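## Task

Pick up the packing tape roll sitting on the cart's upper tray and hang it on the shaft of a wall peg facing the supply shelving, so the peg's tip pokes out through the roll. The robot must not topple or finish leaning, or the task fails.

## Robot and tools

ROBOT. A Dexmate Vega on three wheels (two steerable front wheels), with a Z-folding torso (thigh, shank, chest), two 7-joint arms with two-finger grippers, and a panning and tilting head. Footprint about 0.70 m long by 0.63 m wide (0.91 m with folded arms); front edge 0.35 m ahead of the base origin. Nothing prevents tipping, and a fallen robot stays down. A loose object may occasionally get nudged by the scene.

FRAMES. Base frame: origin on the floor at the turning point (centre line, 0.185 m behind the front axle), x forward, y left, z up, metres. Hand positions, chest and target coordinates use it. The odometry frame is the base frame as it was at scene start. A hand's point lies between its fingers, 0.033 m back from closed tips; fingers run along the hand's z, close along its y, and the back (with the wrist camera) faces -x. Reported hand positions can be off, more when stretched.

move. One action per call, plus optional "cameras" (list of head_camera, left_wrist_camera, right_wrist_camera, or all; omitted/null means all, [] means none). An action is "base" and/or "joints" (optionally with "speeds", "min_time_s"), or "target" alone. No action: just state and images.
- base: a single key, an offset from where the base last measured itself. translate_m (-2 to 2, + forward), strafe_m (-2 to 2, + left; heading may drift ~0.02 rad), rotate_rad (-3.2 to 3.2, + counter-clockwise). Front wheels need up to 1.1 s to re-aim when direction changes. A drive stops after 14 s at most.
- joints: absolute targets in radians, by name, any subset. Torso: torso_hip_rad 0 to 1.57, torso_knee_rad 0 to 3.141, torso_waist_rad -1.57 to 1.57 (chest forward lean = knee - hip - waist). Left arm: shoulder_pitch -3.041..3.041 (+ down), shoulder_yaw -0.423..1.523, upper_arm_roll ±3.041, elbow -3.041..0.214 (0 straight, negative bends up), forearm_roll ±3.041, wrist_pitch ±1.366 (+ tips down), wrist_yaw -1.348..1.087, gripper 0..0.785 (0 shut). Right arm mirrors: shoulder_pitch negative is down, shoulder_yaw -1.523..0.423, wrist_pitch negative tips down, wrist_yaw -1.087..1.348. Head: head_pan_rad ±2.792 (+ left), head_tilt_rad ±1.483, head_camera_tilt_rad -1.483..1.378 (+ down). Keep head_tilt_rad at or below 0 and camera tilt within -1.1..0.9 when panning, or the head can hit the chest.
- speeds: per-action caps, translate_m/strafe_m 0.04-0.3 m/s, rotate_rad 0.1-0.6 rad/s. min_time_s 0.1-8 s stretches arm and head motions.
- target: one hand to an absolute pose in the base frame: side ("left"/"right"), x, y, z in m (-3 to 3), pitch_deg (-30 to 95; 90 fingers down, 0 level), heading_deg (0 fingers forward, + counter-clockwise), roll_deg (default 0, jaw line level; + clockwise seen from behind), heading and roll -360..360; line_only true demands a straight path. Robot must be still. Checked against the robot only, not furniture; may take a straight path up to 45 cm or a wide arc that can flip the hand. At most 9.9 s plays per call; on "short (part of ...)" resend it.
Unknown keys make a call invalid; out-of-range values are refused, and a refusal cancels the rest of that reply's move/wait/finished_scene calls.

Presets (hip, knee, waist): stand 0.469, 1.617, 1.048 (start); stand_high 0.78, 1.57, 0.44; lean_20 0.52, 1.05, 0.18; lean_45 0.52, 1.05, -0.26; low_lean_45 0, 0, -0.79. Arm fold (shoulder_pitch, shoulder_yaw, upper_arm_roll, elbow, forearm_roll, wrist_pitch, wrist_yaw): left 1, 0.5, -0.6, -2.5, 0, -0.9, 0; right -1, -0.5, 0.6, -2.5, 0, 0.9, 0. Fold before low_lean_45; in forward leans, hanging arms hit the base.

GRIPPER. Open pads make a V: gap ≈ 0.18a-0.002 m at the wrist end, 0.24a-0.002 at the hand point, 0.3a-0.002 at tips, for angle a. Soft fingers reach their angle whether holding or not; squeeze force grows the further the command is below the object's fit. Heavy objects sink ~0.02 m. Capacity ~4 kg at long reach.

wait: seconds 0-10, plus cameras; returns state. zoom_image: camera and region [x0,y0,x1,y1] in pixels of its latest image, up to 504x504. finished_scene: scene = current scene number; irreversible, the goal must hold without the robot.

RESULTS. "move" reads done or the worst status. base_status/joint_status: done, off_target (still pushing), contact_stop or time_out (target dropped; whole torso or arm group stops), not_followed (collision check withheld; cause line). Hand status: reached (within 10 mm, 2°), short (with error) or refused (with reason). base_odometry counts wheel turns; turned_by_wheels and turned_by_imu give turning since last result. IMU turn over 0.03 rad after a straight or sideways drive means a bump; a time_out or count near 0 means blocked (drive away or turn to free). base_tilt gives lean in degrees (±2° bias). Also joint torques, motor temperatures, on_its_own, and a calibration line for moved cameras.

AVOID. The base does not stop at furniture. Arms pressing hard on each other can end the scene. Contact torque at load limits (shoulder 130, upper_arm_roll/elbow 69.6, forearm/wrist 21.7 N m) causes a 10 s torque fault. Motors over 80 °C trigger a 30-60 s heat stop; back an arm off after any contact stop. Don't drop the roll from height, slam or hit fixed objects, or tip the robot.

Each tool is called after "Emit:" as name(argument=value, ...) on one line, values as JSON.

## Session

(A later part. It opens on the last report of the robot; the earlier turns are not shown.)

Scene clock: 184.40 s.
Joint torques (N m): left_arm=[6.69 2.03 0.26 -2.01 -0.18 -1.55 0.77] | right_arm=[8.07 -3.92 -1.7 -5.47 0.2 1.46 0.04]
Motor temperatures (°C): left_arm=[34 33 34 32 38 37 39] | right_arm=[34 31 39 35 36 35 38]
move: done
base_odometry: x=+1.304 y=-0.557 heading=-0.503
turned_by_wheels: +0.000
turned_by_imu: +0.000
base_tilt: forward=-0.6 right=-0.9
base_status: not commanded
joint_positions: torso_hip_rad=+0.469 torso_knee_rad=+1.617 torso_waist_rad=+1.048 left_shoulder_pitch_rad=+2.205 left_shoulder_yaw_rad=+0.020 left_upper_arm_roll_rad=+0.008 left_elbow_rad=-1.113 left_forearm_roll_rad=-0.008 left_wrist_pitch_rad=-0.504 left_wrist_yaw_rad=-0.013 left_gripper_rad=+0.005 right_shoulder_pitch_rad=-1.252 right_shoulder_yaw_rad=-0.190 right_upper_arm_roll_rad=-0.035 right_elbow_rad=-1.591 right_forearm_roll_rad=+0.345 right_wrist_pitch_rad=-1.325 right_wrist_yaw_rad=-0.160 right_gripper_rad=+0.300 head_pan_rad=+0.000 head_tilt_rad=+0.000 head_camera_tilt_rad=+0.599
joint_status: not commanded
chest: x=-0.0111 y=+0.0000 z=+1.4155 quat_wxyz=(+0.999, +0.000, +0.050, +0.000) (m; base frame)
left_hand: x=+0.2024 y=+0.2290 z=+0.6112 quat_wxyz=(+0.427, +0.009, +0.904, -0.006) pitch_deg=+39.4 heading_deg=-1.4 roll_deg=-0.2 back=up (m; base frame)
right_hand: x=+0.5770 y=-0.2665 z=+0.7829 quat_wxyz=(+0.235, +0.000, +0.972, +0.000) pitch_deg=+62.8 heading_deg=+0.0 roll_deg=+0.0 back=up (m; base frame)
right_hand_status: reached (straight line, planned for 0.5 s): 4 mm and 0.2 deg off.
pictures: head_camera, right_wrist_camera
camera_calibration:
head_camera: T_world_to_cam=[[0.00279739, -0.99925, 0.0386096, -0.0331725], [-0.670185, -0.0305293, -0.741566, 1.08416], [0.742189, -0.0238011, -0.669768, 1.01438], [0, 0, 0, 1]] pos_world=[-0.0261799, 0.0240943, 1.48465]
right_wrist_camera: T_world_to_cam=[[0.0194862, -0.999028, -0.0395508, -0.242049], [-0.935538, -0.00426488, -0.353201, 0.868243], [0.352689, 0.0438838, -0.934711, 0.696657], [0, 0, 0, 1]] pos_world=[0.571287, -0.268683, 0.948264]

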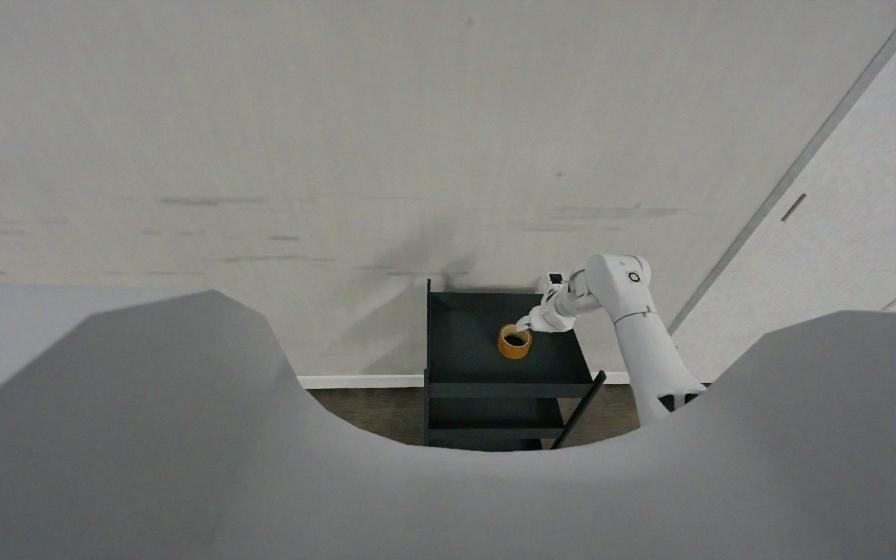

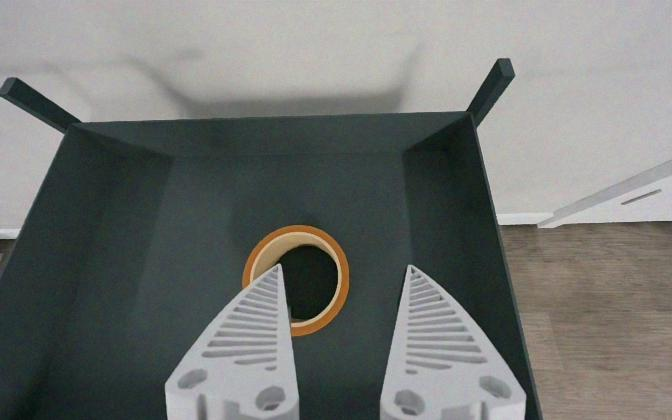

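Emit:
move(target={"side": "right", "x": 0.586, "y": -0.265, "z": 0.70, "pitch_deg": 66, "heading_deg": 0, "roll_deg": 0}, cameras=["head_camera", "right_wrist_camera"])

Emit:
zoom_image(camera="right_wrist_camera", region=[200, 180, 460, 390])

Emit:
zoom_image(camera="head_camera", region=[450, 270, 610, 400])

Scene clock: 194.87 s.
Joint torques (N m): left_arm=[6.38 -0.66 2.61 -1.57 -0.37 -1.65 -0.52] | right_arm=[23.84 1.36 -2.16 -2.53 -0.33 0.81 0.31]
Motor temperatures (°C): left_arm=[34 33 34 32 38 37 39] | right_arm=[34 31 39 35 36 34 38]
move: done
base_odometry: x=+1.304 y=-0.557 heading=-0.503
turned_by_wheels: +0.000
turned_by_imu: -0.001
base_tilt: forward=-0.5 right=-0.8
base_status: not commanded
joint_positions: torso_hip_rad=+0.469 torso_knee_rad=+1.617 torso_waist_rad=+1.048 left_shoulder_pitch_rad=+2.205 left_shoulder_yaw_rad=+0.020 left_upper_arm_roll_rad=+0.008 left_elbow_rad=-1.113 left_forearm_roll_rad=-0.008 left_wrist_pitch_rad=-0.504 left_wrist_yaw_rad=-0.013 left_gripper_rad=+0.005 right_shoulder_pitch_rad=-1.124 right_shoulder_yaw_rad=-0.187 right_upper_arm_roll_rad=-0.134 right_elbow_rad=-1.143 right_forearm_roll_rad=+0.301 right_wrist_pitch_rad=-1.052 right_wrist_yaw_rad=-0.086 right_gripper_rad=+0.300 head_pan_rad=+0.000 head_tilt_rad=+0.000 head_camera_tilt_rad=+0.599
joint_status: not commanded
chest: x=-0.0112 y=+0.0000 z=+1.4155 quat_wxyz=(+0.999, +0.000, +0.050, +0.000) (m; base frame)
left_hand: x=+0.2024 y=+0.2290 z=+0.6112 quat_wxyz=(+0.427, +0.009, +0.904, -0.006) pitch_deg=+39.4 heading_deg=-1.4 roll_deg=-0.2 back=up (m; base frame)
right_hand: x=+0.5859 y=-0.2651 z=+0.7007 quat_wxyz=(+0.208, +0.000, +0.978, +0.000) pitch_deg=+66.0 heading_deg=+0.0 roll_deg=+0.0 back=up (m; base frame)
right_hand_status: reached (straight line, planned for 1.8 s): 1 mm and 0.0 deg off.
pictures: head_camera, right_wrist_camera
camera_calibration:
head_camera: T_world_to_cam=[[0.00279447, -0.999251, 0.0386065, -0.0331678], [-0.670185, -0.0305249, -0.741566, 1.08416], [0.742189, -0.0238012, -0.669768, 1.01438], [0, 0, 0, 1]] pos_world=[-0.0261799, 0.0240943, 1.48465]
right_wrist_camera: T_world_to_cam=[[0.0170675, -0.999028, -0.0406319, -0.241989], [-0.95374, -0.00406781, -0.300605, 0.821459], [0.300147, 0.0438828, -0.952883, 0.660184], [0, 0, 0, 1]] pos_world=[0.589437, -0.267383, 0.86618]

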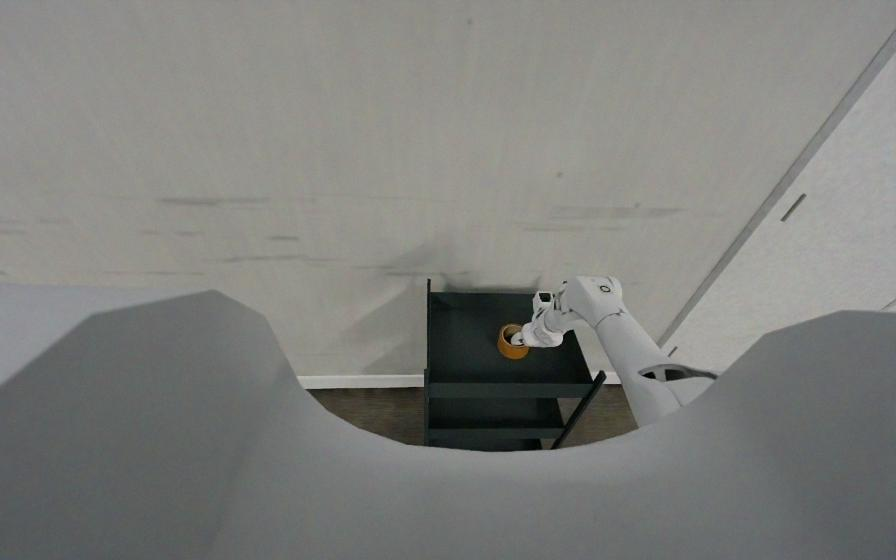

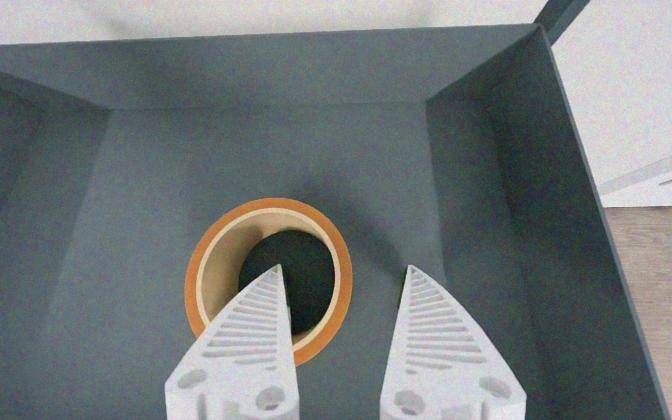

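Scaled by 1.938 from the camera's 672x420 image, which has a finer 960x600 frame.

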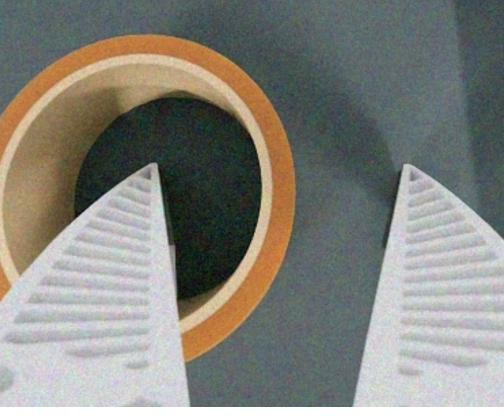

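Scaled by 3.150 from the camera's 896x560 image, which has a finer 960x600 frame.

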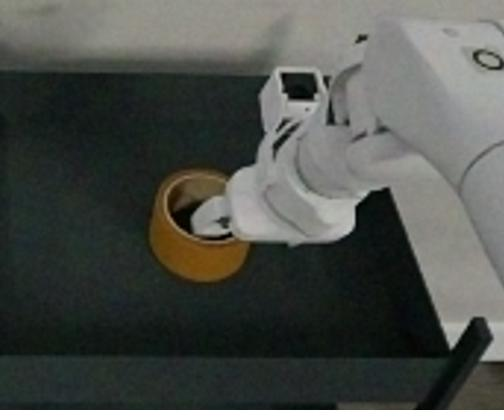

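Emit:
move(joints={"right_gripper_rad": 0.0}, min_time_s=1.5, cameras=["right_wrist_camera"])

Emit:
zoom_image(camera="right_wrist_camera", region=[200, 180, 460, 390])

Emit:
move(target={"side": "right", "x": 0.575, "y": -0.265, "z": 0.80, "pitch_deg": 62, "heading_deg": 0, "roll_deg": 0}, cameras=["head_camera", "right_wrist_camera"])

"min_time_s" has no arm or head joint beside it: it slows only arm and head motions. Command such a joint too, or leave it out
Scene clock: 199.87 s.
Joint torques (N m): left_arm=[7.18 0.74 0.28 -3.13 0.16 -1.82 0.33] | right_arm=[22.29 0.25 -2.69 -1.07 -0.4 0.54 0.21]
Motor temperatures (°C): left_arm=[34 33 34 32 38 37 39] | right_arm=[34 31 39 35 36 34 38]
base_odometry: x=+1.304 y=-0.557 heading=-0.503
turned_by_wheels: +0.000
turned_by_imu: -0.001
base_tilt: forward=-0.6 right=-0.7
base_status: not commanded
joint_positions: torso_hip_rad=+0.469 torso_knee_rad=+1.617 torso_waist_rad=+1.048 left_shoulder_pitch_rad=+2.205 left_shoulder_yaw_rad=+0.020 left_upper_arm_roll_rad=+0.008 left_elbow_rad=-1.113 left_forearm_roll_rad=-0.008 left_wrist_pitch_rad=-0.504 left_wrist_yaw_rad=-0.013 left_gripper_rad=+0.005 right_shoulder_pitch_rad=-1.123 right_shoulder_yaw_rad=-0.187 right_upper_arm_roll_rad=-0.135 right_elbow_rad=-1.139 right_forearm_roll_rad=+0.301 right_wrist_pitch_rad=-1.049 right_wrist_yaw_rad=-0.086 right_gripper_rad=+0.300 head_pan_rad=+0.000 head_tilt_rad=+0.000 head_camera_tilt_rad=+0.599
joint_status: not commanded
chest: x=-0.0113 y=+0.0000 z=+1.4155 quat_wxyz=(+0.999, +0.000, +0.050, +0.000) (m; base frame)
left_hand: x=+0.2024 y=+0.2290 z=+0.6112 quat_wxyz=(+0.427, +0.009, +0.904, -0.006) pitch_deg=+39.4 heading_deg=-1.4 roll_deg=-0.2 back=up (m; base frame)
right_hand: x=+0.5861 y=-0.2651 z=+0.7003 quat_wxyz=(+0.208, +0.000, +0.978, +0.000) pitch_deg=+66.0 heading_deg=+0.0 roll_deg=+0.0 back=up (m; base frame)
right_hand_status: reached (straight line, planned for 1.8 s): 0 mm and 0.0 deg off.
pictures: none

Scaled by 1.938 from the camera's 672x420 image, which has a finer 960x600 frame.

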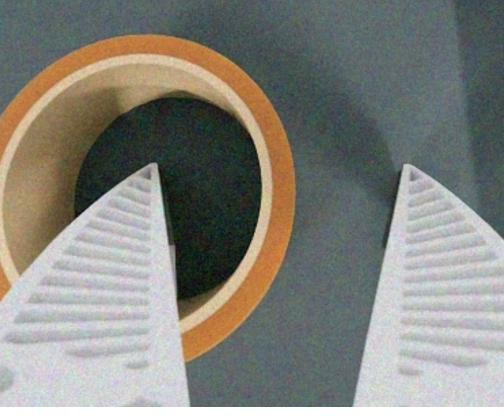

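not run: a call was refused earlier in this reply.

Emit:
move(joints={"right_gripper_rad": 0.0}, cameras=["right_wrist_camera"])

Emit:
move(target={"side": "right", "x": 0.575, "y": -0.265, "z": 0.80, "pitch_deg": 62, "heading_deg": 0, "roll_deg": 0}, cameras=["head_camera", "right_wrist_camera"])

Scene clock: 203.63 s.
Joint torques (N m): left_arm=[6.88 1.93 -0.11 -2.3 -0.2 -2.91 0.07] | right_arm=[17.75 -0.34 -2.14 -2.81 -0.12 -0.43 0.09]
Motor temperatures (°C): left_arm=[34 33 34 32 38 37 39] | right_arm=[34 31 39 35 36 34 38]
move: done
base_odometry: x=+1.304 y=-0.557 heading=-0.503
turned_by_wheels: +0.000
turned_by_imu: +0.000
base_tilt: forward=-0.7 right=-0.8
base_status: not commanded
joint_positions: torso_hip_rad=+0.469 torso_knee_rad=+1.617 torso_waist_rad=+1.048 left_shoulder_pitch_rad=+2.205 left_shoulder_yaw_rad=+0.020 left_upper_arm_roll_rad=+0.008 left_elbow_rad=-1.113 left_forearm_roll_rad=-0.008 left_wrist_pitch_rad=-0.504 left_wrist_yaw_rad=-0.013 left_gripper_rad=+0.005 right_shoulder_pitch_rad=-1.122 right_shoulder_yaw_rad=-0.187 right_upper_arm_roll_rad=-0.135 right_elbow_rad=-1.139 right_forearm_roll_rad=+0.301 right_wrist_pitch_rad=-1.049 right_wrist_yaw_rad=-0.085 right_gripper_rad=+0.000 head_pan_rad=+0.000 head_tilt_rad=+0.000 head_camera_tilt_rad=+0.599
joint_status: all done
chest: x=-0.0114 y=+0.0000 z=+1.4155 quat_wxyz=(+0.999, +0.000, +0.050, +0.000) (m; base frame)
left_hand: x=+0.2024 y=+0.2290 z=+0.6113 quat_wxyz=(+0.427, +0.009, +0.904, -0.006) pitch_deg=+39.4 heading_deg=-1.4 roll_deg=-0.2 back=up (m; base frame)
right_hand: x=+0.5862 y=-0.2651 z=+0.7005 quat_wxyz=(+0.208, +0.000, +0.978, +0.000) pitch_deg=+65.9 heading_deg=+0.0 roll_deg=+0.0 back=up (m; base frame)
pictures: right_wrist_camera
camera_calibration:
right_wrist_camera: T_world_to_cam=[[0.0172465, -0.999032, -0.0404711, -0.24225], [-0.953575, -0.00426313, -0.301125, 0.821858], [0.300661, 0.0437855, -0.952726, 0.659372], [0, 0, 0, 1]] pos_world=[0.589634, -0.267383, 0.865878]

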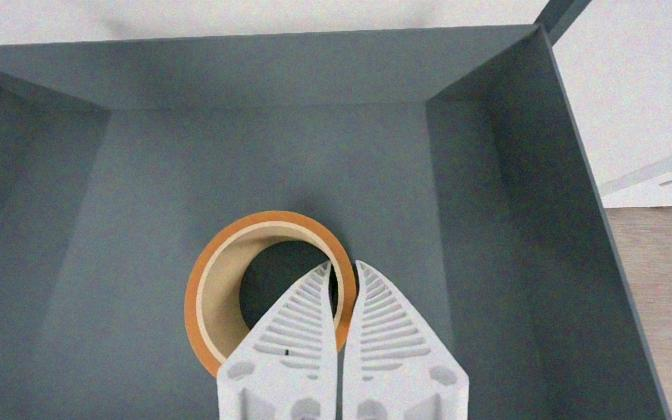

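Scene clock: 206.93 s.
Joint torques (N m): left_arm=[3.56 -0.55 0.44 -1.35 -0.1 -1.48 -0.17] | right_arm=[9.13 -2.47 5.62 -8.64 0.71 1.42 -0.02]
Motor temperatures (°C): left_arm=[34 33 34 32 38 37 39] | right_arm=[34 31 39 35 36 34 38]
move: done
base_odometry: x=+1.304 y=-0.557 heading=-0.503
turned_by_wheels: +0.000
turned_by_imu: +0.000
base_tilt: forward=-0.5 right=-0.8
base_status: not commanded
joint_positions: torso_hip_rad=+0.469 torso_knee_rad=+1.617 torso_waist_rad=+1.048 left_shoulder_pitch_rad=+2.205 left_shoulder_yaw_rad=+0.020 left_upper_arm_roll_rad=+0.008 left_elbow_rad=-1.113 left_forearm_roll_rad=-0.008 left_wrist_pitch_rad=-0.504 left_wrist_yaw_rad=-0.013 left_gripper_rad=+0.005 right_shoulder_pitch_rad=-1.266 right_shoulder_yaw_rad=-0.198 right_upper_arm_roll_rad=-0.027 right_elbow_rad=-1.658 right_forearm_roll_rad=+0.404 right_wrist_pitch_rad=-1.363 right_wrist_yaw_rad=-0.213 right_gripper_rad=+0.000 head_pan_rad=+0.000 head_tilt_rad=+0.000 head_camera_tilt_rad=+0.599
joint_status: not commanded
chest: x=-0.0113 y=+0.0000 z=+1.4155 quat_wxyz=(+0.999, +0.000, +0.050, +0.000) (m; base frame)
left_hand: x=+0.2024 y=+0.2290 z=+0.6113 quat_wxyz=(+0.427, +0.009, +0.904, -0.006) pitch_deg=+39.4 heading_deg=-1.4 roll_deg=-0.2 back=up (m; base frame)
right_hand: x=+0.5754 y=-0.2648 z=+0.7991 quat_wxyz=(+0.242, +0.000, +0.970, +0.000) pitch_deg=+62.0 heading_deg=+0.0 roll_deg=+0.0 back=up (m; base frame)
right_hand_status: reached (straight line, planned for 2.0 s): 1 mm and 0.0 deg off.
pictures: head_camera, right_wrist_camera
camera_calibration:
head_camera: T_world_to_cam=[[0.00278677, -0.99925, 0.0386102, -0.0331768], [-0.669975, -0.0305293, -0.741756, 1.08439], [0.742379, -0.0238007, -0.669558, 1.01428], [0, 0, 0, 1]] pos_world=[-0.0263766, 0.0240943, 1.48475]
right_wrist_camera: T_world_to_cam=[[0.0203538, -0.999017, -0.0393723, -0.240403], [-0.930829, -0.00456272, -0.365426, 0.879477], [0.364888, 0.0440867, -0.930007, 0.701599], [0, 0, 0, 1]] pos_world=[0.567531, -0.267085, 0.964411]

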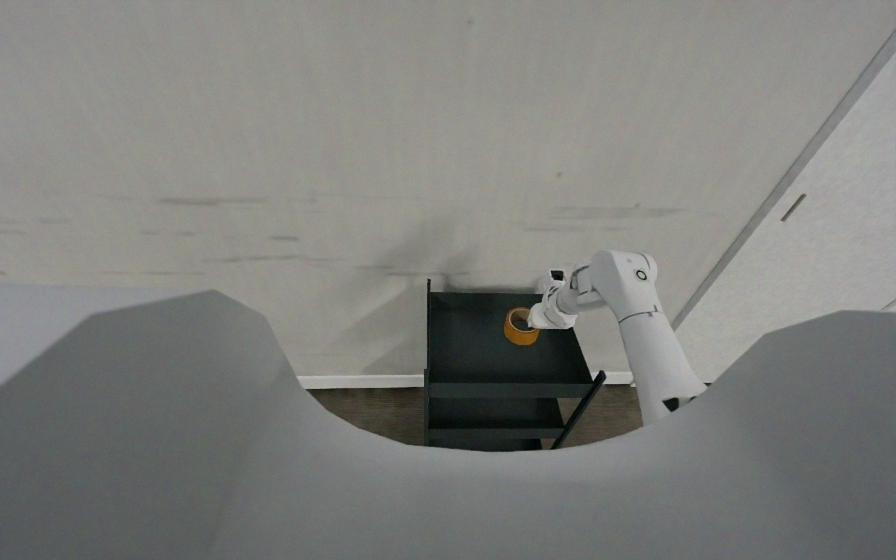

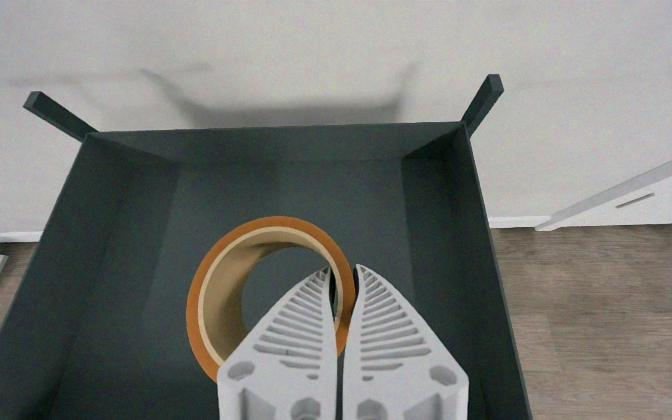

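Emit:
move(base={"translate_m": -0.6}, speeds={"translate_m": 0.2}, cameras=["right_wrist_camera"])

Emit:
move(base={"rotate_rad": -1.571}, joints={"head_camera_tilt_rad": 0.2}, speeds={"rotate_rad": 0.4}, cameras=["head_camera", "right_wrist_camera"])

Emit:
zoom_image(camera="head_camera", region=[380, 200, 630, 400])

Scene clock: 232.80 s.
Joint torques (N m): left_arm=[5.4 0.57 -1.75 -3.91 0.71 -2.84 0.16] | right_arm=[8.35 -0.72 4.89 -8.21 0.31 3.01 -0.12]
Motor temperatures (°C): left_arm=[34 33 34 32 38 37 39] | right_arm=[34 31 39 35 36 34 38]
move: done
base_odometry: x=+0.778 y=-0.267 heading=-0.505
turned_by_wheels: -0.002
turned_by_imu: -0.001
base_tilt: forward=-0.4 right=-0.8
base_status: done
joint_positions: torso_hip_rad=+0.469 torso_knee_rad=+1.617 torso_waist_rad=+1.048 left_shoulder_pitch_rad=+2.205 left_shoulder_yaw_rad=+0.020 left_upper_arm_roll_rad=+0.008 left_elbow_rad=-1.113 left_forearm_roll_rad=-0.008 left_wrist_pitch_rad=-0.504 left_wrist_yaw_rad=-0.013 left_gripper_rad=+0.005 right_shoulder_pitch_rad=-1.267 right_shoulder_yaw_rad=-0.199 right_upper_arm_roll_rad=-0.026 right_elbow_rad=-1.663 right_forearm_roll_rad=+0.405 right_wrist_pitch_rad=-1.366 right_wrist_yaw_rad=-0.214 right_gripper_rad=+0.000 head_pan_rad=+0.000 head_tilt_rad=+0.000 head_camera_tilt_rad=+0.599
joint_status: not commanded
chest: x=-0.0112 y=+0.0000 z=+1.4155 quat_wxyz=(+0.999, +0.000, +0.050, +0.000) (m; base frame)
left_hand: x=+0.2024 y=+0.2290 z=+0.6112 quat_wxyz=(+0.427, +0.009, +0.904, -0.006) pitch_deg=+39.4 heading_deg=-1.4 roll_deg=-0.2 back=up (m; base frame)
right_hand: x=+0.5752 y=-0.2648 z=+0.7999 quat_wxyz=(+0.242, +0.000, +0.970, +0.000) pitch_deg=+62.0 heading_deg=+0.0 roll_deg=+0.0 back=up (m; base frame)
pictures: right_wrist_camera
camera_calibration:
right_wrist_camera: T_world_to_cam=[[0.0205233, -0.999021, -0.0391947, -0.240634], [-0.930675, -0.00476723, -0.365815, 0.879721], [0.36527, 0.0439852, -0.929862, 0.702067], [0, 0, 0, 1]] pos_world=[0.567229, -0.267085, 0.965209]

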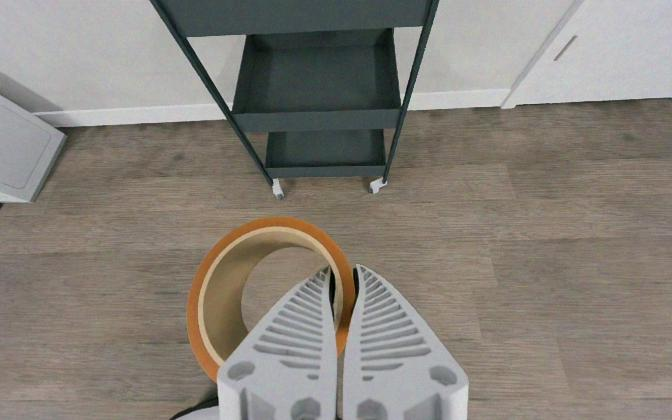

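Scene clock: 237.97 s.
Joint torques (N m): left_arm=[4.76 2.36 1.05 -4.17 0.53 -2.57 0.33] | right_arm=[9.9 -1.69 5.31 -7.1 0.16 2.2 -0.11]
Motor temperatures (°C): left_arm=[34 33 34 32 38 37 39] | right_arm=[34 31 39 35 36 34 38]
move: done
base_odometry: x=+0.779 y=-0.266 heading=-2.078
turned_by_wheels: -1.573
turned_by_imu: -1.569
base_tilt: forward=-0.5 right=-0.9
base_status: done
joint_positions: torso_hip_rad=+0.469 torso_knee_rad=+1.617 torso_waist_rad=+1.048 left_shoulder_pitch_rad=+2.205 left_shoulder_yaw_rad=+0.020 left_upper_arm_roll_rad=+0.008 left_elbow_rad=-1.113 left_forearm_roll_rad=-0.008 left_wrist_pitch_rad=-0.504 left_wrist_yaw_rad=-0.013 left_gripper_rad=+0.005 right_shoulder_pitch_rad=-1.267 right_shoulder_yaw_rad=-0.199 right_upper_arm_roll_rad=-0.026 right_elbow_rad=-1.663 right_forearm_roll_rad=+0.405 right_wrist_pitch_rad=-1.366 right_wrist_yaw_rad=-0.214 right_gripper_rad=+0.000 head_pan_rad=+0.000 head_tilt_rad=+0.000 head_camera_tilt_rad=+0.201
joint_status: all done
chest: x=-0.0112 y=+0.0000 z=+1.4155 quat_wxyz=(+0.999, +0.000, +0.050, +0.000) (m; base frame)
left_hand: x=+0.2024 y=+0.2290 z=+0.6112 quat_wxyz=(+0.427, +0.009, +0.904, -0.006) pitch_deg=+39.4 heading_deg=-1.4 roll_deg=-0.2 back=up (m; base frame)
right_hand: x=+0.5752 y=-0.2649 z=+0.7999 quat_wxyz=(+0.242, +0.000, +0.970, +0.000) pitch_deg=+62.0 heading_deg=+0.0 roll_deg=+0.0 back=up (m; base frame)
pictures: head_camera, right_wrist_camera
camera_calibration:
head_camera: T_world_to_cam=[[-0.0123804, -0.999247, 0.0367604, -0.0316253], [-0.329665, -0.0306288, -0.943601, 1.41027], [0.944017, -0.0238008, -0.329038, 0.525187], [0, 0, 0, 1]] pos_world=[-0.0312606, 0.0240931, 1.5047]
right_wrist_camera: T_world_to_cam=[[0.0204872, -0.999025, -0.0391016, -0.240703], [-0.930675, -0.00476759, -0.365815, 0.87972], [0.365272, 0.0438854, -0.929866, 0.702043], [0, 0, 0, 1]] pos_world=[0.567229, -0.267084, 0.965209]

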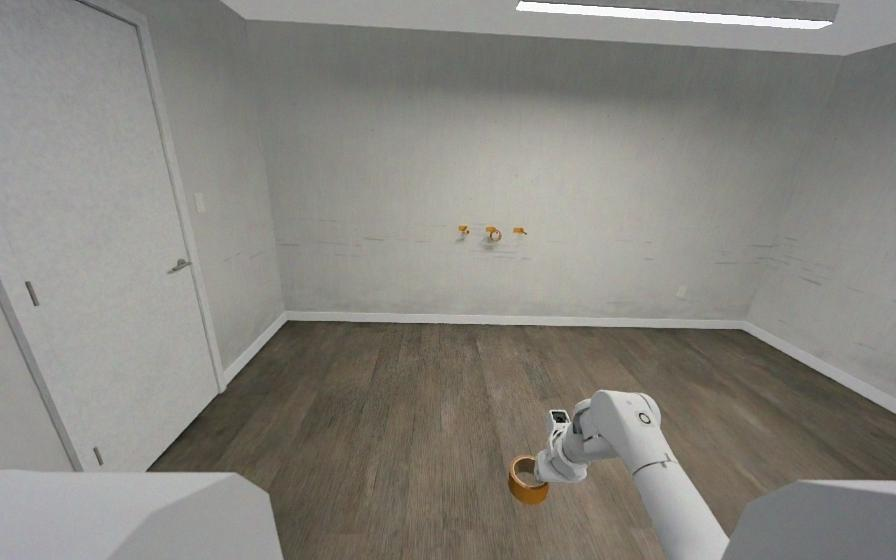

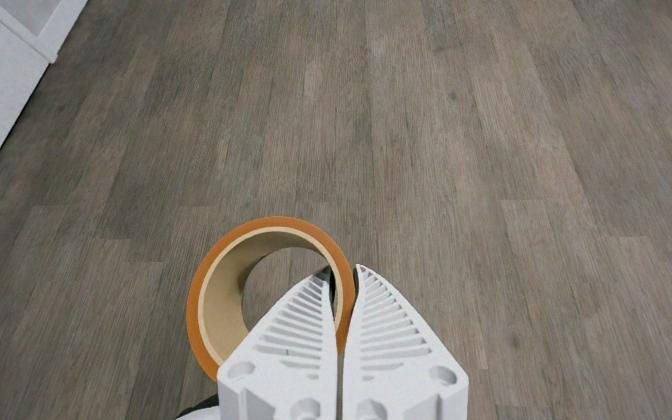

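Scaled by 2.016 from the camera's 896x560 image, which has a finer 960x600 frame.

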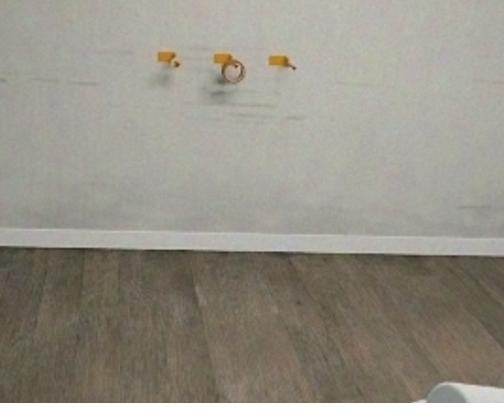

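Emit:
move(target={"side": "right", "x": 0.52, "y": -0.27, "z": 0.95, "pitch_deg": 0, "heading_deg": 0, "roll_deg": 0, "line_only": true}, cameras=["right_wrist_camera"])

Emit:
move(base={"translate_m": 1.5}, speeds={"translate_m": 0.25}, joints={"head_camera_tilt_rad": 0.3}, cameras=["head_camera", "right_wrist_camera"])

Emit:
zoom_image(camera="head_camera", region=[400, 150, 650, 350])

Scene clock: 259.87 s.
Joint torques (N m): left_arm=[5.58 0.36 1.18 -1.53 0.67 -1.49 0.16] | right_arm=[14.27 1.7 -1.87 -5.77 -0.42 4.18 -0.06]
Motor temperatures (°C): left_arm=[34 33 34 32 38 36 39] | right_arm=[34 31 39 35 36 34 38]
move: done
base_odometry: x=+0.779 y=-0.266 heading=-2.078
turned_by_wheels: +0.000
turned_by_imu: -0.001
base_tilt: forward=-0.6 right=-0.9
base_status: not commanded
joint_positions: torso_hip_rad=+0.469 torso_knee_rad=+1.617 torso_waist_rad=+1.048 left_shoulder_pitch_rad=+2.205 left_shoulder_yaw_rad=+0.020 left_upper_arm_roll_rad=+0.008 left_elbow_rad=-1.113 left_forearm_roll_rad=-0.008 left_wrist_pitch_rad=-0.504 left_wrist_yaw_rad=-0.013 left_gripper_rad=+0.005 right_shoulder_pitch_rad=-1.985 right_shoulder_yaw_rad=-0.185 right_upper_arm_roll_rad=-0.039 right_elbow_rad=-1.603 right_forearm_roll_rad=+0.160 right_wrist_pitch_rad=+0.486 right_wrist_yaw_rad=-0.051 right_gripper_rad=+0.000 head_pan_rad=+0.000 head_tilt_rad=+0.000 head_camera_tilt_rad=+0.201
joint_status: not commanded
chest: x=-0.0112 y=+0.0000 z=+1.4155 quat_wxyz=(+0.999, +0.000, +0.050, +0.000) (m; base frame)
left_hand: x=+0.2024 y=+0.2290 z=+0.6112 quat_wxyz=(+0.427, +0.009, +0.904, -0.006) pitch_deg=+39.4 heading_deg=-1.4 roll_deg=-0.2 back=up (m; base frame)
right_hand: x=+0.5200 y=-0.2703 z=+0.9494 quat_wxyz=(+0.706, +0.000, +0.708, +0.000) pitch_deg=+0.2 heading_deg=+0.0 roll_deg=+0.0 back=up (m; base frame)
right_hand_status: reached (straight line, planned for 6.4 s): 1 mm and 0.2 deg off.
pictures: right_wrist_camera
camera_calibration:
right_wrist_camera: T_world_to_cam=[[0.0436225, -0.999048, -0.000522703, -0.287854], [-0.116437, -0.00456447, -0.993188, 1.0553], [0.99224, 0.0433862, -0.116525, -0.236987], [0, 0, 0, 1]] pos_world=[0.37058, -0.272481, 1.02034]

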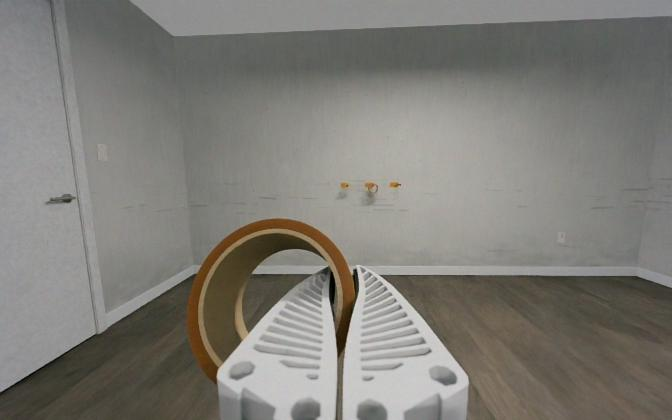

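Scene clock: 268.00 s.
Joint torques (N m): left_arm=[4.96 -0.44 -0.18 -1.22 0.42 -2.48 0.08] | right_arm=[12.42 1.73 -1.92 -5.32 -0.34 3.3 -0.06]
Motor temperatures (°C): left_arm=[34 33 34 32 38 36 39] | right_arm=[34 31 39 35 36 34 38]
move: done
base_odometry: x=+0.047 y=-1.575 heading=-2.080
turned_by_wheels: -0.002
turned_by_imu: -0.010
base_tilt: forward=-0.6 right=-0.7
base_status: done
joint_positions: torso_hip_rad=+0.469 torso_knee_rad=+1.617 torso_waist_rad=+1.048 left_shoulder_pitch_rad=+2.205 left_shoulder_yaw_rad=+0.020 left_upper_arm_roll_rad=+0.008 left_elbow_rad=-1.113 left_forearm_roll_rad=-0.008 left_wrist_pitch_rad=-0.504 left_wrist_yaw_rad=-0.013 left_gripper_rad=+0.005 right_shoulder_pitch_rad=-1.984 right_shoulder_yaw_rad=-0.184 right_upper_arm_roll_rad=-0.039 right_elbow_rad=-1.601 right_forearm_roll_rad=+0.160 right_wrist_pitch_rad=+0.490 right_wrist_yaw_rad=-0.050 right_gripper_rad=+0.000 head_pan_rad=+0.000 head_tilt_rad=+0.000 head_camera_tilt_rad=+0.299
joint_status: all done
chest: x=-0.0111 y=+0.0000 z=+1.4155 quat_wxyz=(+0.999, +0.000, +0.050, +0.000) (m; base frame)
left_hand: x=+0.2024 y=+0.2290 z=+0.6112 quat_wxyz=(+0.427, +0.009, +0.904, -0.006) pitch_deg=+39.4 heading_deg=-1.4 roll_deg=-0.2 back=up (m; base frame)
right_hand: x=+0.5199 y=-0.2702 z=+0.9496 quat_wxyz=(+0.707, +0.000, +0.707, +0.000) pitch_deg=+0.0 heading_deg=+0.0 roll_deg=+0.0 back=up (m; base frame)
pictures: head_camera, right_wrist_camera
camera_calibration:
head_camera: T_world_to_cam=[[-0.00869133, -0.999248, 0.0378004, -0.0328793], [-0.421196, -0.0306265, -0.906452, 1.34813], [0.906928, -0.0237997, -0.420613, 0.657957], [0, 0, 0, 1]] pos_world=[-0.0291776, 0.0240932, 1.5]
right_wrist_camera: T_world_to_cam=[[0.0438347, -0.999039, -0.000362988, -0.287981], [-0.114631, -0.00466869, -0.993397, 1.05477], [0.992441, 0.0435868, -0.114725, -0.238554], [0, 0, 0, 1]] pos_world=[0.370283, -0.272382, 1.02033]

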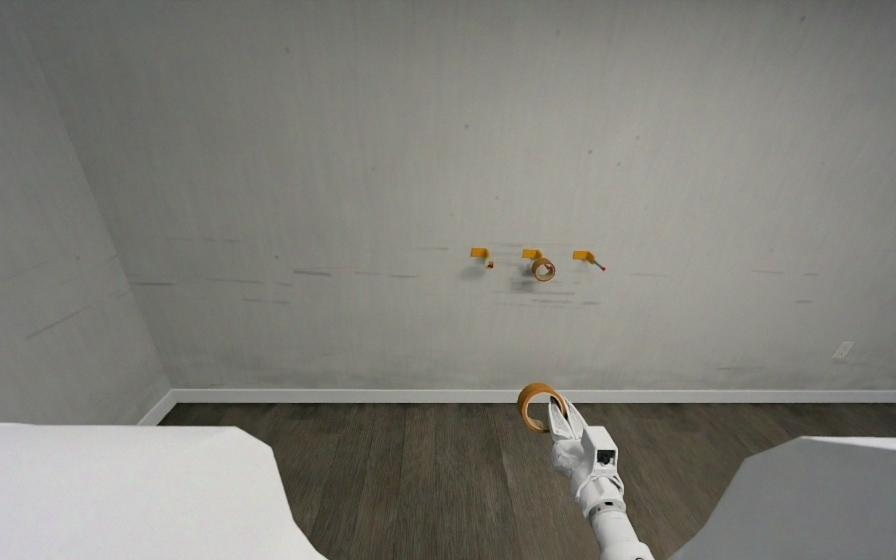

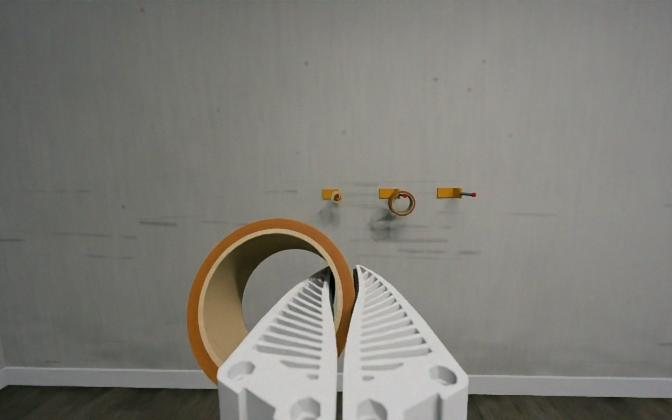

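Scaled by 2.016 from the camera's 896x560 image, which has a finer 960x600 frame.

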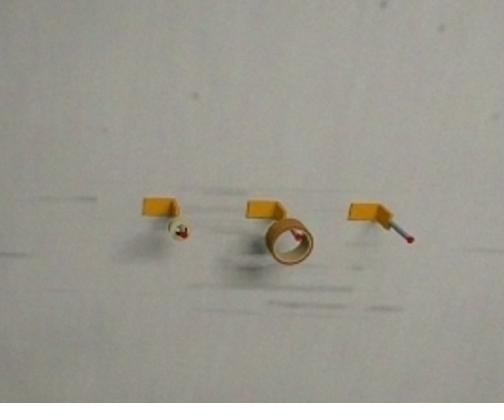

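Emit:
move(base={"strafe_m": -0.45}, cameras=[])

Emit:
move(base={"translate_m": 0.4}, speeds={"translate_m": 0.2}, cameras=["head_camera", "right_wrist_camera"])

Emit:
zoom_image(camera="head_camera", region=[400, 230, 650, 430])

Emit:
zoom_image(camera="right_wrist_camera", region=[170, 120, 420, 320])

Scene clock: 285.93 s.
Joint torques (N m): left_arm=[5.98 0.12 1.64 -3.84 0.7 -3.51 0.37] | right_arm=[10.96 1.63 -1.2 -5.3 -0.12 3.54 -0.03]
Motor temperatures (°C): left_arm=[34 33 34 32 37 36 39] | right_arm=[34 31 39 35 36 34 38]
move: done
base_odometry: x=-0.345 y=-1.356 heading=-2.082
turned_by_wheels: -0.003
turned_by_imu: -0.006
base_tilt: forward=-0.7 right=-0.8
base_status: done
joint_positions: torso_hip_rad=+0.469 torso_knee_rad=+1.617 torso_waist_rad=+1.048 left_shoulder_pitch_rad=+2.205 left_shoulder_yaw_rad=+0.020 left_upper_arm_roll_rad=+0.008 left_elbow_rad=-1.113 left_forearm_roll_rad=-0.008 left_wrist_pitch_rad=-0.504 left_wrist_yaw_rad=-0.013 left_gripper_rad=+0.005 right_shoulder_pitch_rad=-1.984 right_shoulder_yaw_rad=-0.184 right_upper_arm_roll_rad=-0.039 right_elbow_rad=-1.601 right_forearm_roll_rad=+0.159 right_wrist_pitch_rad=+0.490 right_wrist_yaw_rad=-0.050 right_gripper_rad=+0.000 head_pan_rad=+0.000 head_tilt_rad=+0.000 head_camera_tilt_rad=+0.299
joint_status: not commanded
chest: x=-0.0111 y=+0.0000 z=+1.4155 quat_wxyz=(+0.999, +0.000, +0.050, +0.000) (m; base frame)
left_hand: x=+0.2024 y=+0.2290 z=+0.6112 quat_wxyz=(+0.427, +0.009, +0.904, -0.006) pitch_deg=+39.4 heading_deg=-1.4 roll_deg=-0.2 back=up (m; base frame)
right_hand: x=+0.5199 y=-0.2702 z=+0.9496 quat_wxyz=(+0.707, +0.000, +0.707, +0.000) pitch_deg=+0.0 heading_deg=+0.0 roll_deg=+0.0 back=up (m; base frame)
pictures: none
No camera images: "cameras" was empty.

Scene clock: 289.73 s.
Joint torques (N m): left_arm=[6.28 1.74 1.35 -3.37 -0.03 -2.51 0.67] | right_arm=[10.9 0.59 -1.5 -6.42 -0.3 3.94 -0.06]
Motor temperatures (°C): left_arm=[34 33 34 32 37 36 39] | right_arm=[34 31 39 35 36 34 38]
move: done
base_odometry: x=-0.542 y=-1.704 heading=-2.081
turned_by_wheels: +0.001
turned_by_imu: -0.002
base_tilt: forward=-0.6 right=-0.8
base_status: done
joint_positions: torso_hip_rad=+0.469 torso_knee_rad=+1.617 torso_waist_rad=+1.048 left_shoulder_pitch_rad=+2.205 left_shoulder_yaw_rad=+0.020 left_upper_arm_roll_rad=+0.008 left_elbow_rad=-1.113 left_forearm_roll_rad=-0.008 left_wrist_pitch_rad=-0.504 left_wrist_yaw_rad=-0.013 left_gripper_rad=+0.005 right_shoulder_pitch_rad=-1.984 right_shoulder_yaw_rad=-0.184 right_upper_arm_roll_rad=-0.039 right_elbow_rad=-1.601 right_forearm_roll_rad=+0.159 right_wrist_pitch_rad=+0.490 right_wrist_yaw_rad=-0.050 right_gripper_rad=+0.000 head_pan_rad=+0.000 head_tilt_rad=+0.000 head_camera_tilt_rad=+0.299
joint_status: not commanded
chest: x=-0.0111 y=+0.0000 z=+1.4155 quat_wxyz=(+0.999, +0.000, +0.050, +0.000) (m; base frame)
left_hand: x=+0.2024 y=+0.2290 z=+0.6112 quat_wxyz=(+0.427, +0.009, +0.904, -0.006) pitch_deg=+39.4 heading_deg=-1.4 roll_deg=-0.2 back=up (m; base frame)
right_hand: x=+0.5199 y=-0.2702 z=+0.9496 quat_wxyz=(+0.707, +0.000, +0.707, +0.000) pitch_deg=+0.0 heading_deg=+0.0 roll_deg=+0.0 back=up (m; base frame)
pictures: head_camera, right_wrist_camera
camera_calibration:
head_camera: T_world_to_cam=[[-0.00869133, -0.999248, 0.0378004, -0.0328793], [-0.421196, -0.0306265, -0.906452, 1.34813], [0.906928, -0.0237997, -0.420613, 0.657957], [0, 0, 0, 1]] pos_world=[-0.0291776, 0.0240932, 1.5]
right_wrist_camera: T_world_to_cam=[[0.0439338, -0.999034, -0.000374785, -0.288005], [-0.11463, -0.00466833, -0.993397, 1.05477], [0.992436, 0.0436867, -0.114725, -0.238526], [0, 0, 0, 1]] pos_world=[0.370283, -0.272383, 1.02033]

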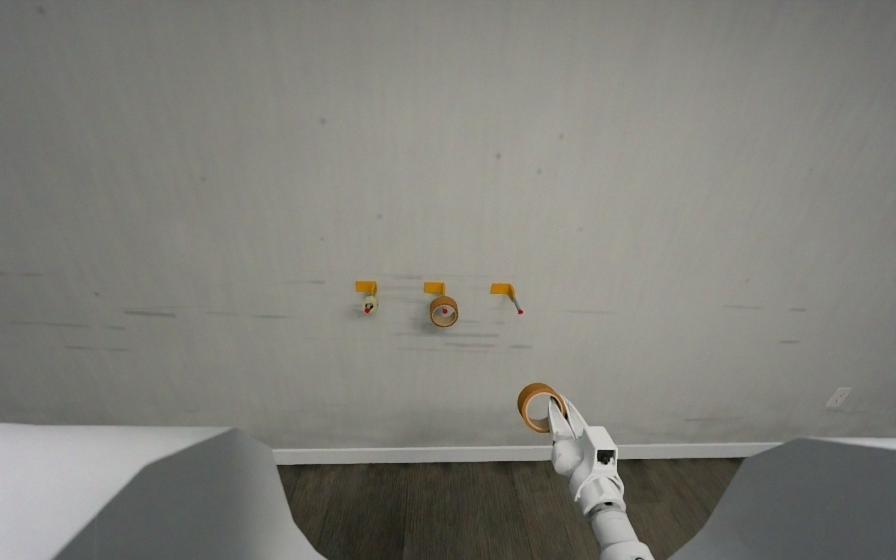

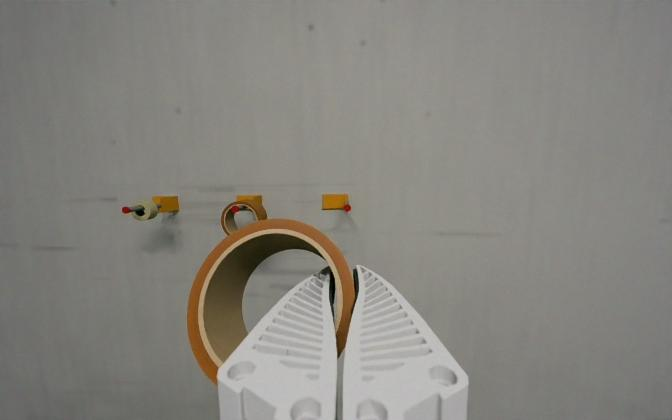

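Scaled by 2.016 from the camera's 896x560 image, which has a finer 960x600 frame.

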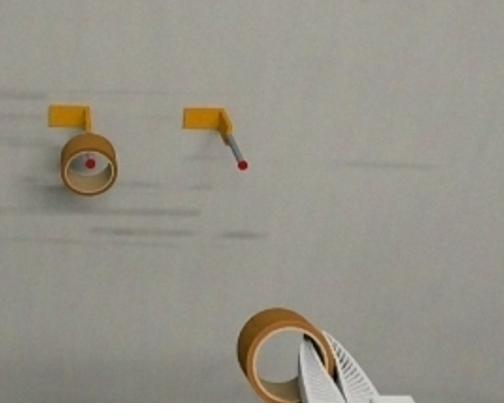

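Scaled by 2.016 from the camera's 672x420 image, which has a finer 960x600 frame.

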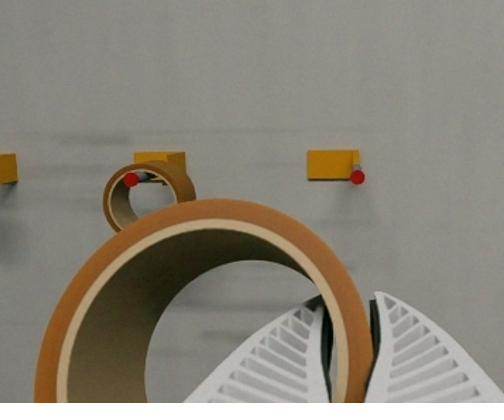

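Emit:
zoom_image(camera="right_wrist_camera", region=[170, 200, 390, 420])

Emit:
zoom_image(camera="head_camera", region=[490, 360, 630, 480])

Scaled by 2.291 from the camera's 672x420 image, which has a finer 960x600 frame.

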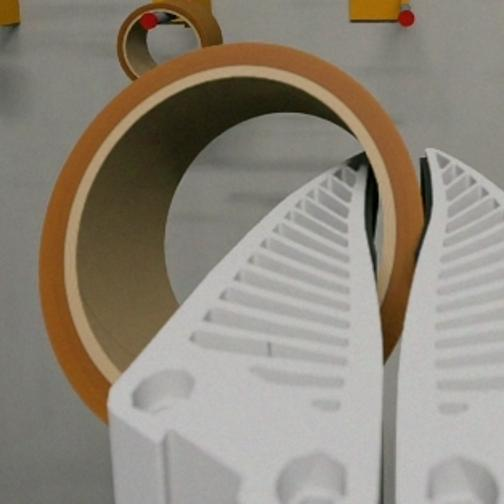

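Scaled by 3.600 from the camera's 896x560 image, which has a finer 960x600 frame.

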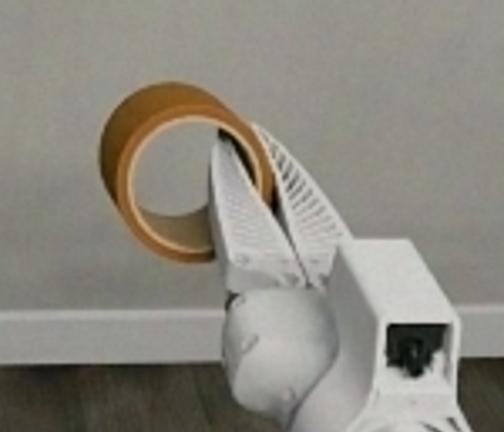

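Emit:
move(target={"side": "right", "x": 0.50, "y": -0.315, "z": 0.95, "pitch_deg": -24, "heading_deg": 0, "roll_deg": 0, "line_only": true}, cameras=["head_camera", "right_wrist_camera"])

Emit:
zoom_image(camera="head_camera", region=[450, 260, 650, 460])

Emit:
zoom_image(camera="right_wrist_camera", region=[170, 170, 420, 420])

Scene clock: 344.43 s.
Joint torques (N m): left_arm=[7.92 1.61 0.76 -3.24 0.36 -3.17 0.13] | right_arm=[12.28 0.85 -1.69 -6.14 -0.17 3.15 -0.01]
Motor temperatures (°C): left_arm=[34 33 34 32 37 36 39] | right_arm=[34 31 38 35 36 34 38]
move: refused
base_odometry: x=-0.542 y=-1.704 heading=-2.081
turned_by_wheels: +0.000
turned_by_imu: +0.000
base_tilt: forward=-0.6 right=-0.9
base_status: not commanded
joint_positions: torso_hip_rad=+0.469 torso_knee_rad=+1.617 torso_waist_rad=+1.048 left_shoulder_pitch_rad=+2.205 left_shoulder_yaw_rad=+0.020 left_upper_arm_roll_rad=+0.008 left_elbow_rad=-1.113 left_forearm_roll_rad=-0.008 left_wrist_pitch_rad=-0.504 left_wrist_yaw_rad=-0.013 left_gripper_rad=+0.005 right_shoulder_pitch_rad=-1.984 right_shoulder_yaw_rad=-0.184 right_upper_arm_roll_rad=-0.039 right_elbow_rad=-1.601 right_forearm_roll_rad=+0.159 right_wrist_pitch_rad=+0.490 right_wrist_yaw_rad=-0.050 right_gripper_rad=+0.000 head_pan_rad=+0.000 head_tilt_rad=+0.000 head_camera_tilt_rad=+0.299
joint_status: not commanded
chest: x=-0.0111 y=+0.0000 z=+1.4155 quat_wxyz=(+0.999, +0.000, +0.050, +0.000) (m; base frame)
left_hand: x=+0.2024 y=+0.2290 z=+0.6112 quat_wxyz=(+0.427, +0.009, +0.904, -0.006) pitch_deg=+39.4 heading_deg=-1.4 roll_deg=-0.2 back=up (m; base frame)
right_hand: x=+0.5199 y=-0.2702 z=+0.9496 quat_wxyz=(+0.707, +0.000, +0.707, +0.000) pitch_deg=+0.0 heading_deg=+0.0 roll_deg=+0.0 back=up (m; base frame)
right_hand_status: refused: no posture of the arm gets there (right_forearm_roll_rad, right_wrist_pitch_rad and right_wrist_yaw_rad at their limits): the closest leaves the hand 4.1 cm and 13 deg from the pose. Nothing moved. At pitch -9 a posture exists at this place; the way there is not checked.
pictures: head_camera, right_wrist_camera
camera_calibration:
head_camera: T_world_to_cam=[[-0.00869133, -0.999248, 0.0378004, -0.0328793], [-0.421196, -0.0306265, -0.906452, 1.34813], [0.906928, -0.0237997, -0.420613, 0.657957], [0, 0, 0, 1]] pos_world=[-0.0291776, 0.0240932, 1.5]
right_wrist_camera: T_world_to_cam=[[0.0439338, -0.999034, -0.000374785, -0.288005], [-0.11463, -0.00466833, -0.993397, 1.05477], [0.992436, 0.0436867, -0.114725, -0.238526], [0, 0, 0, 1]] pos_world=[0.370283, -0.272383, 1.02033]

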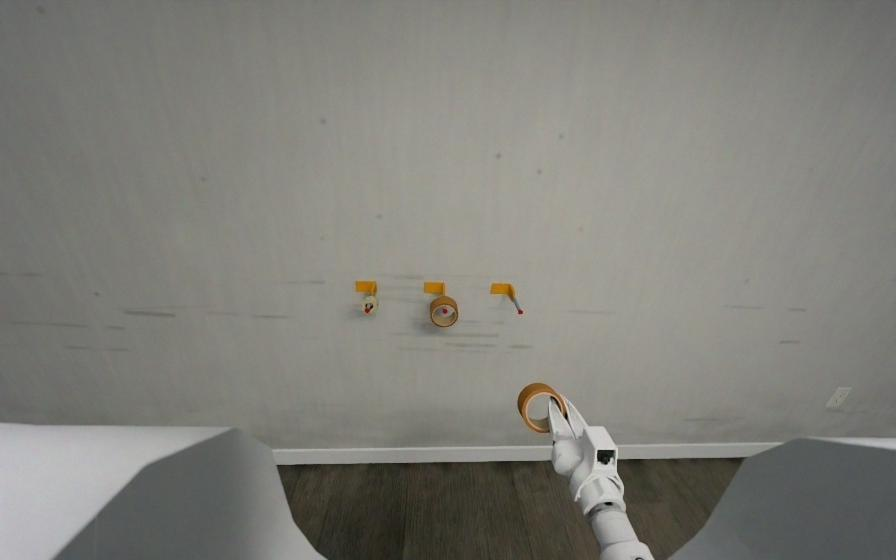

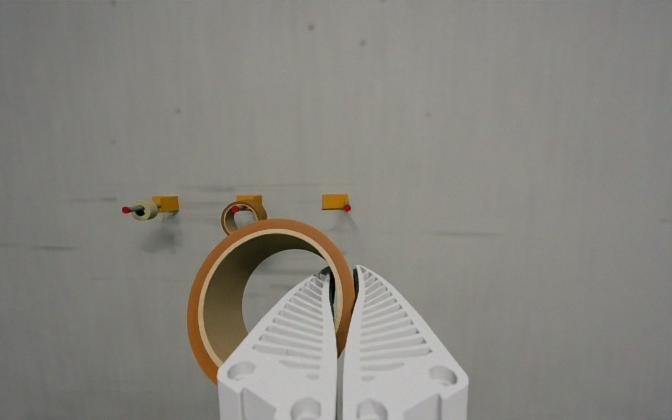

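Scaled by 2.520 from the camera's 896x560 image, which has a finer 960x600 frame.

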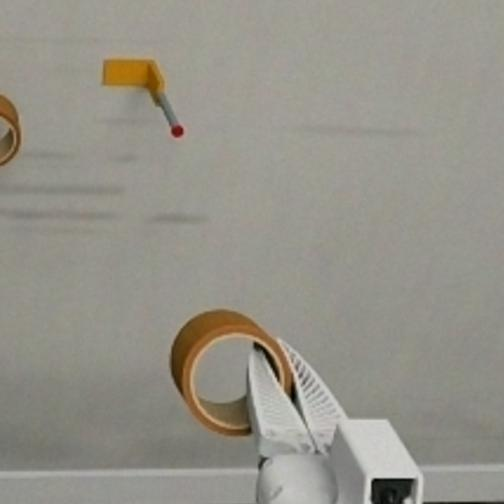

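Scaled by 2.016 from the camera's 672x420 image, which has a finer 960x600 frame.

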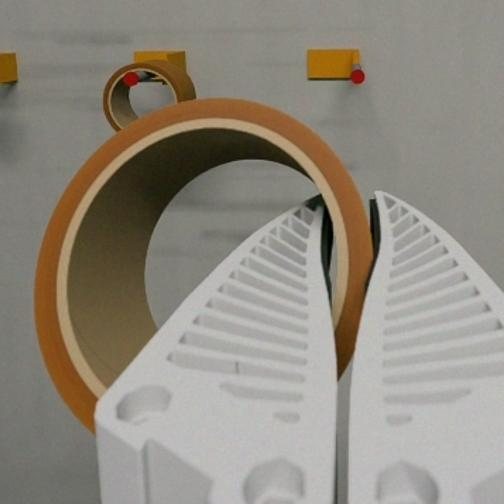

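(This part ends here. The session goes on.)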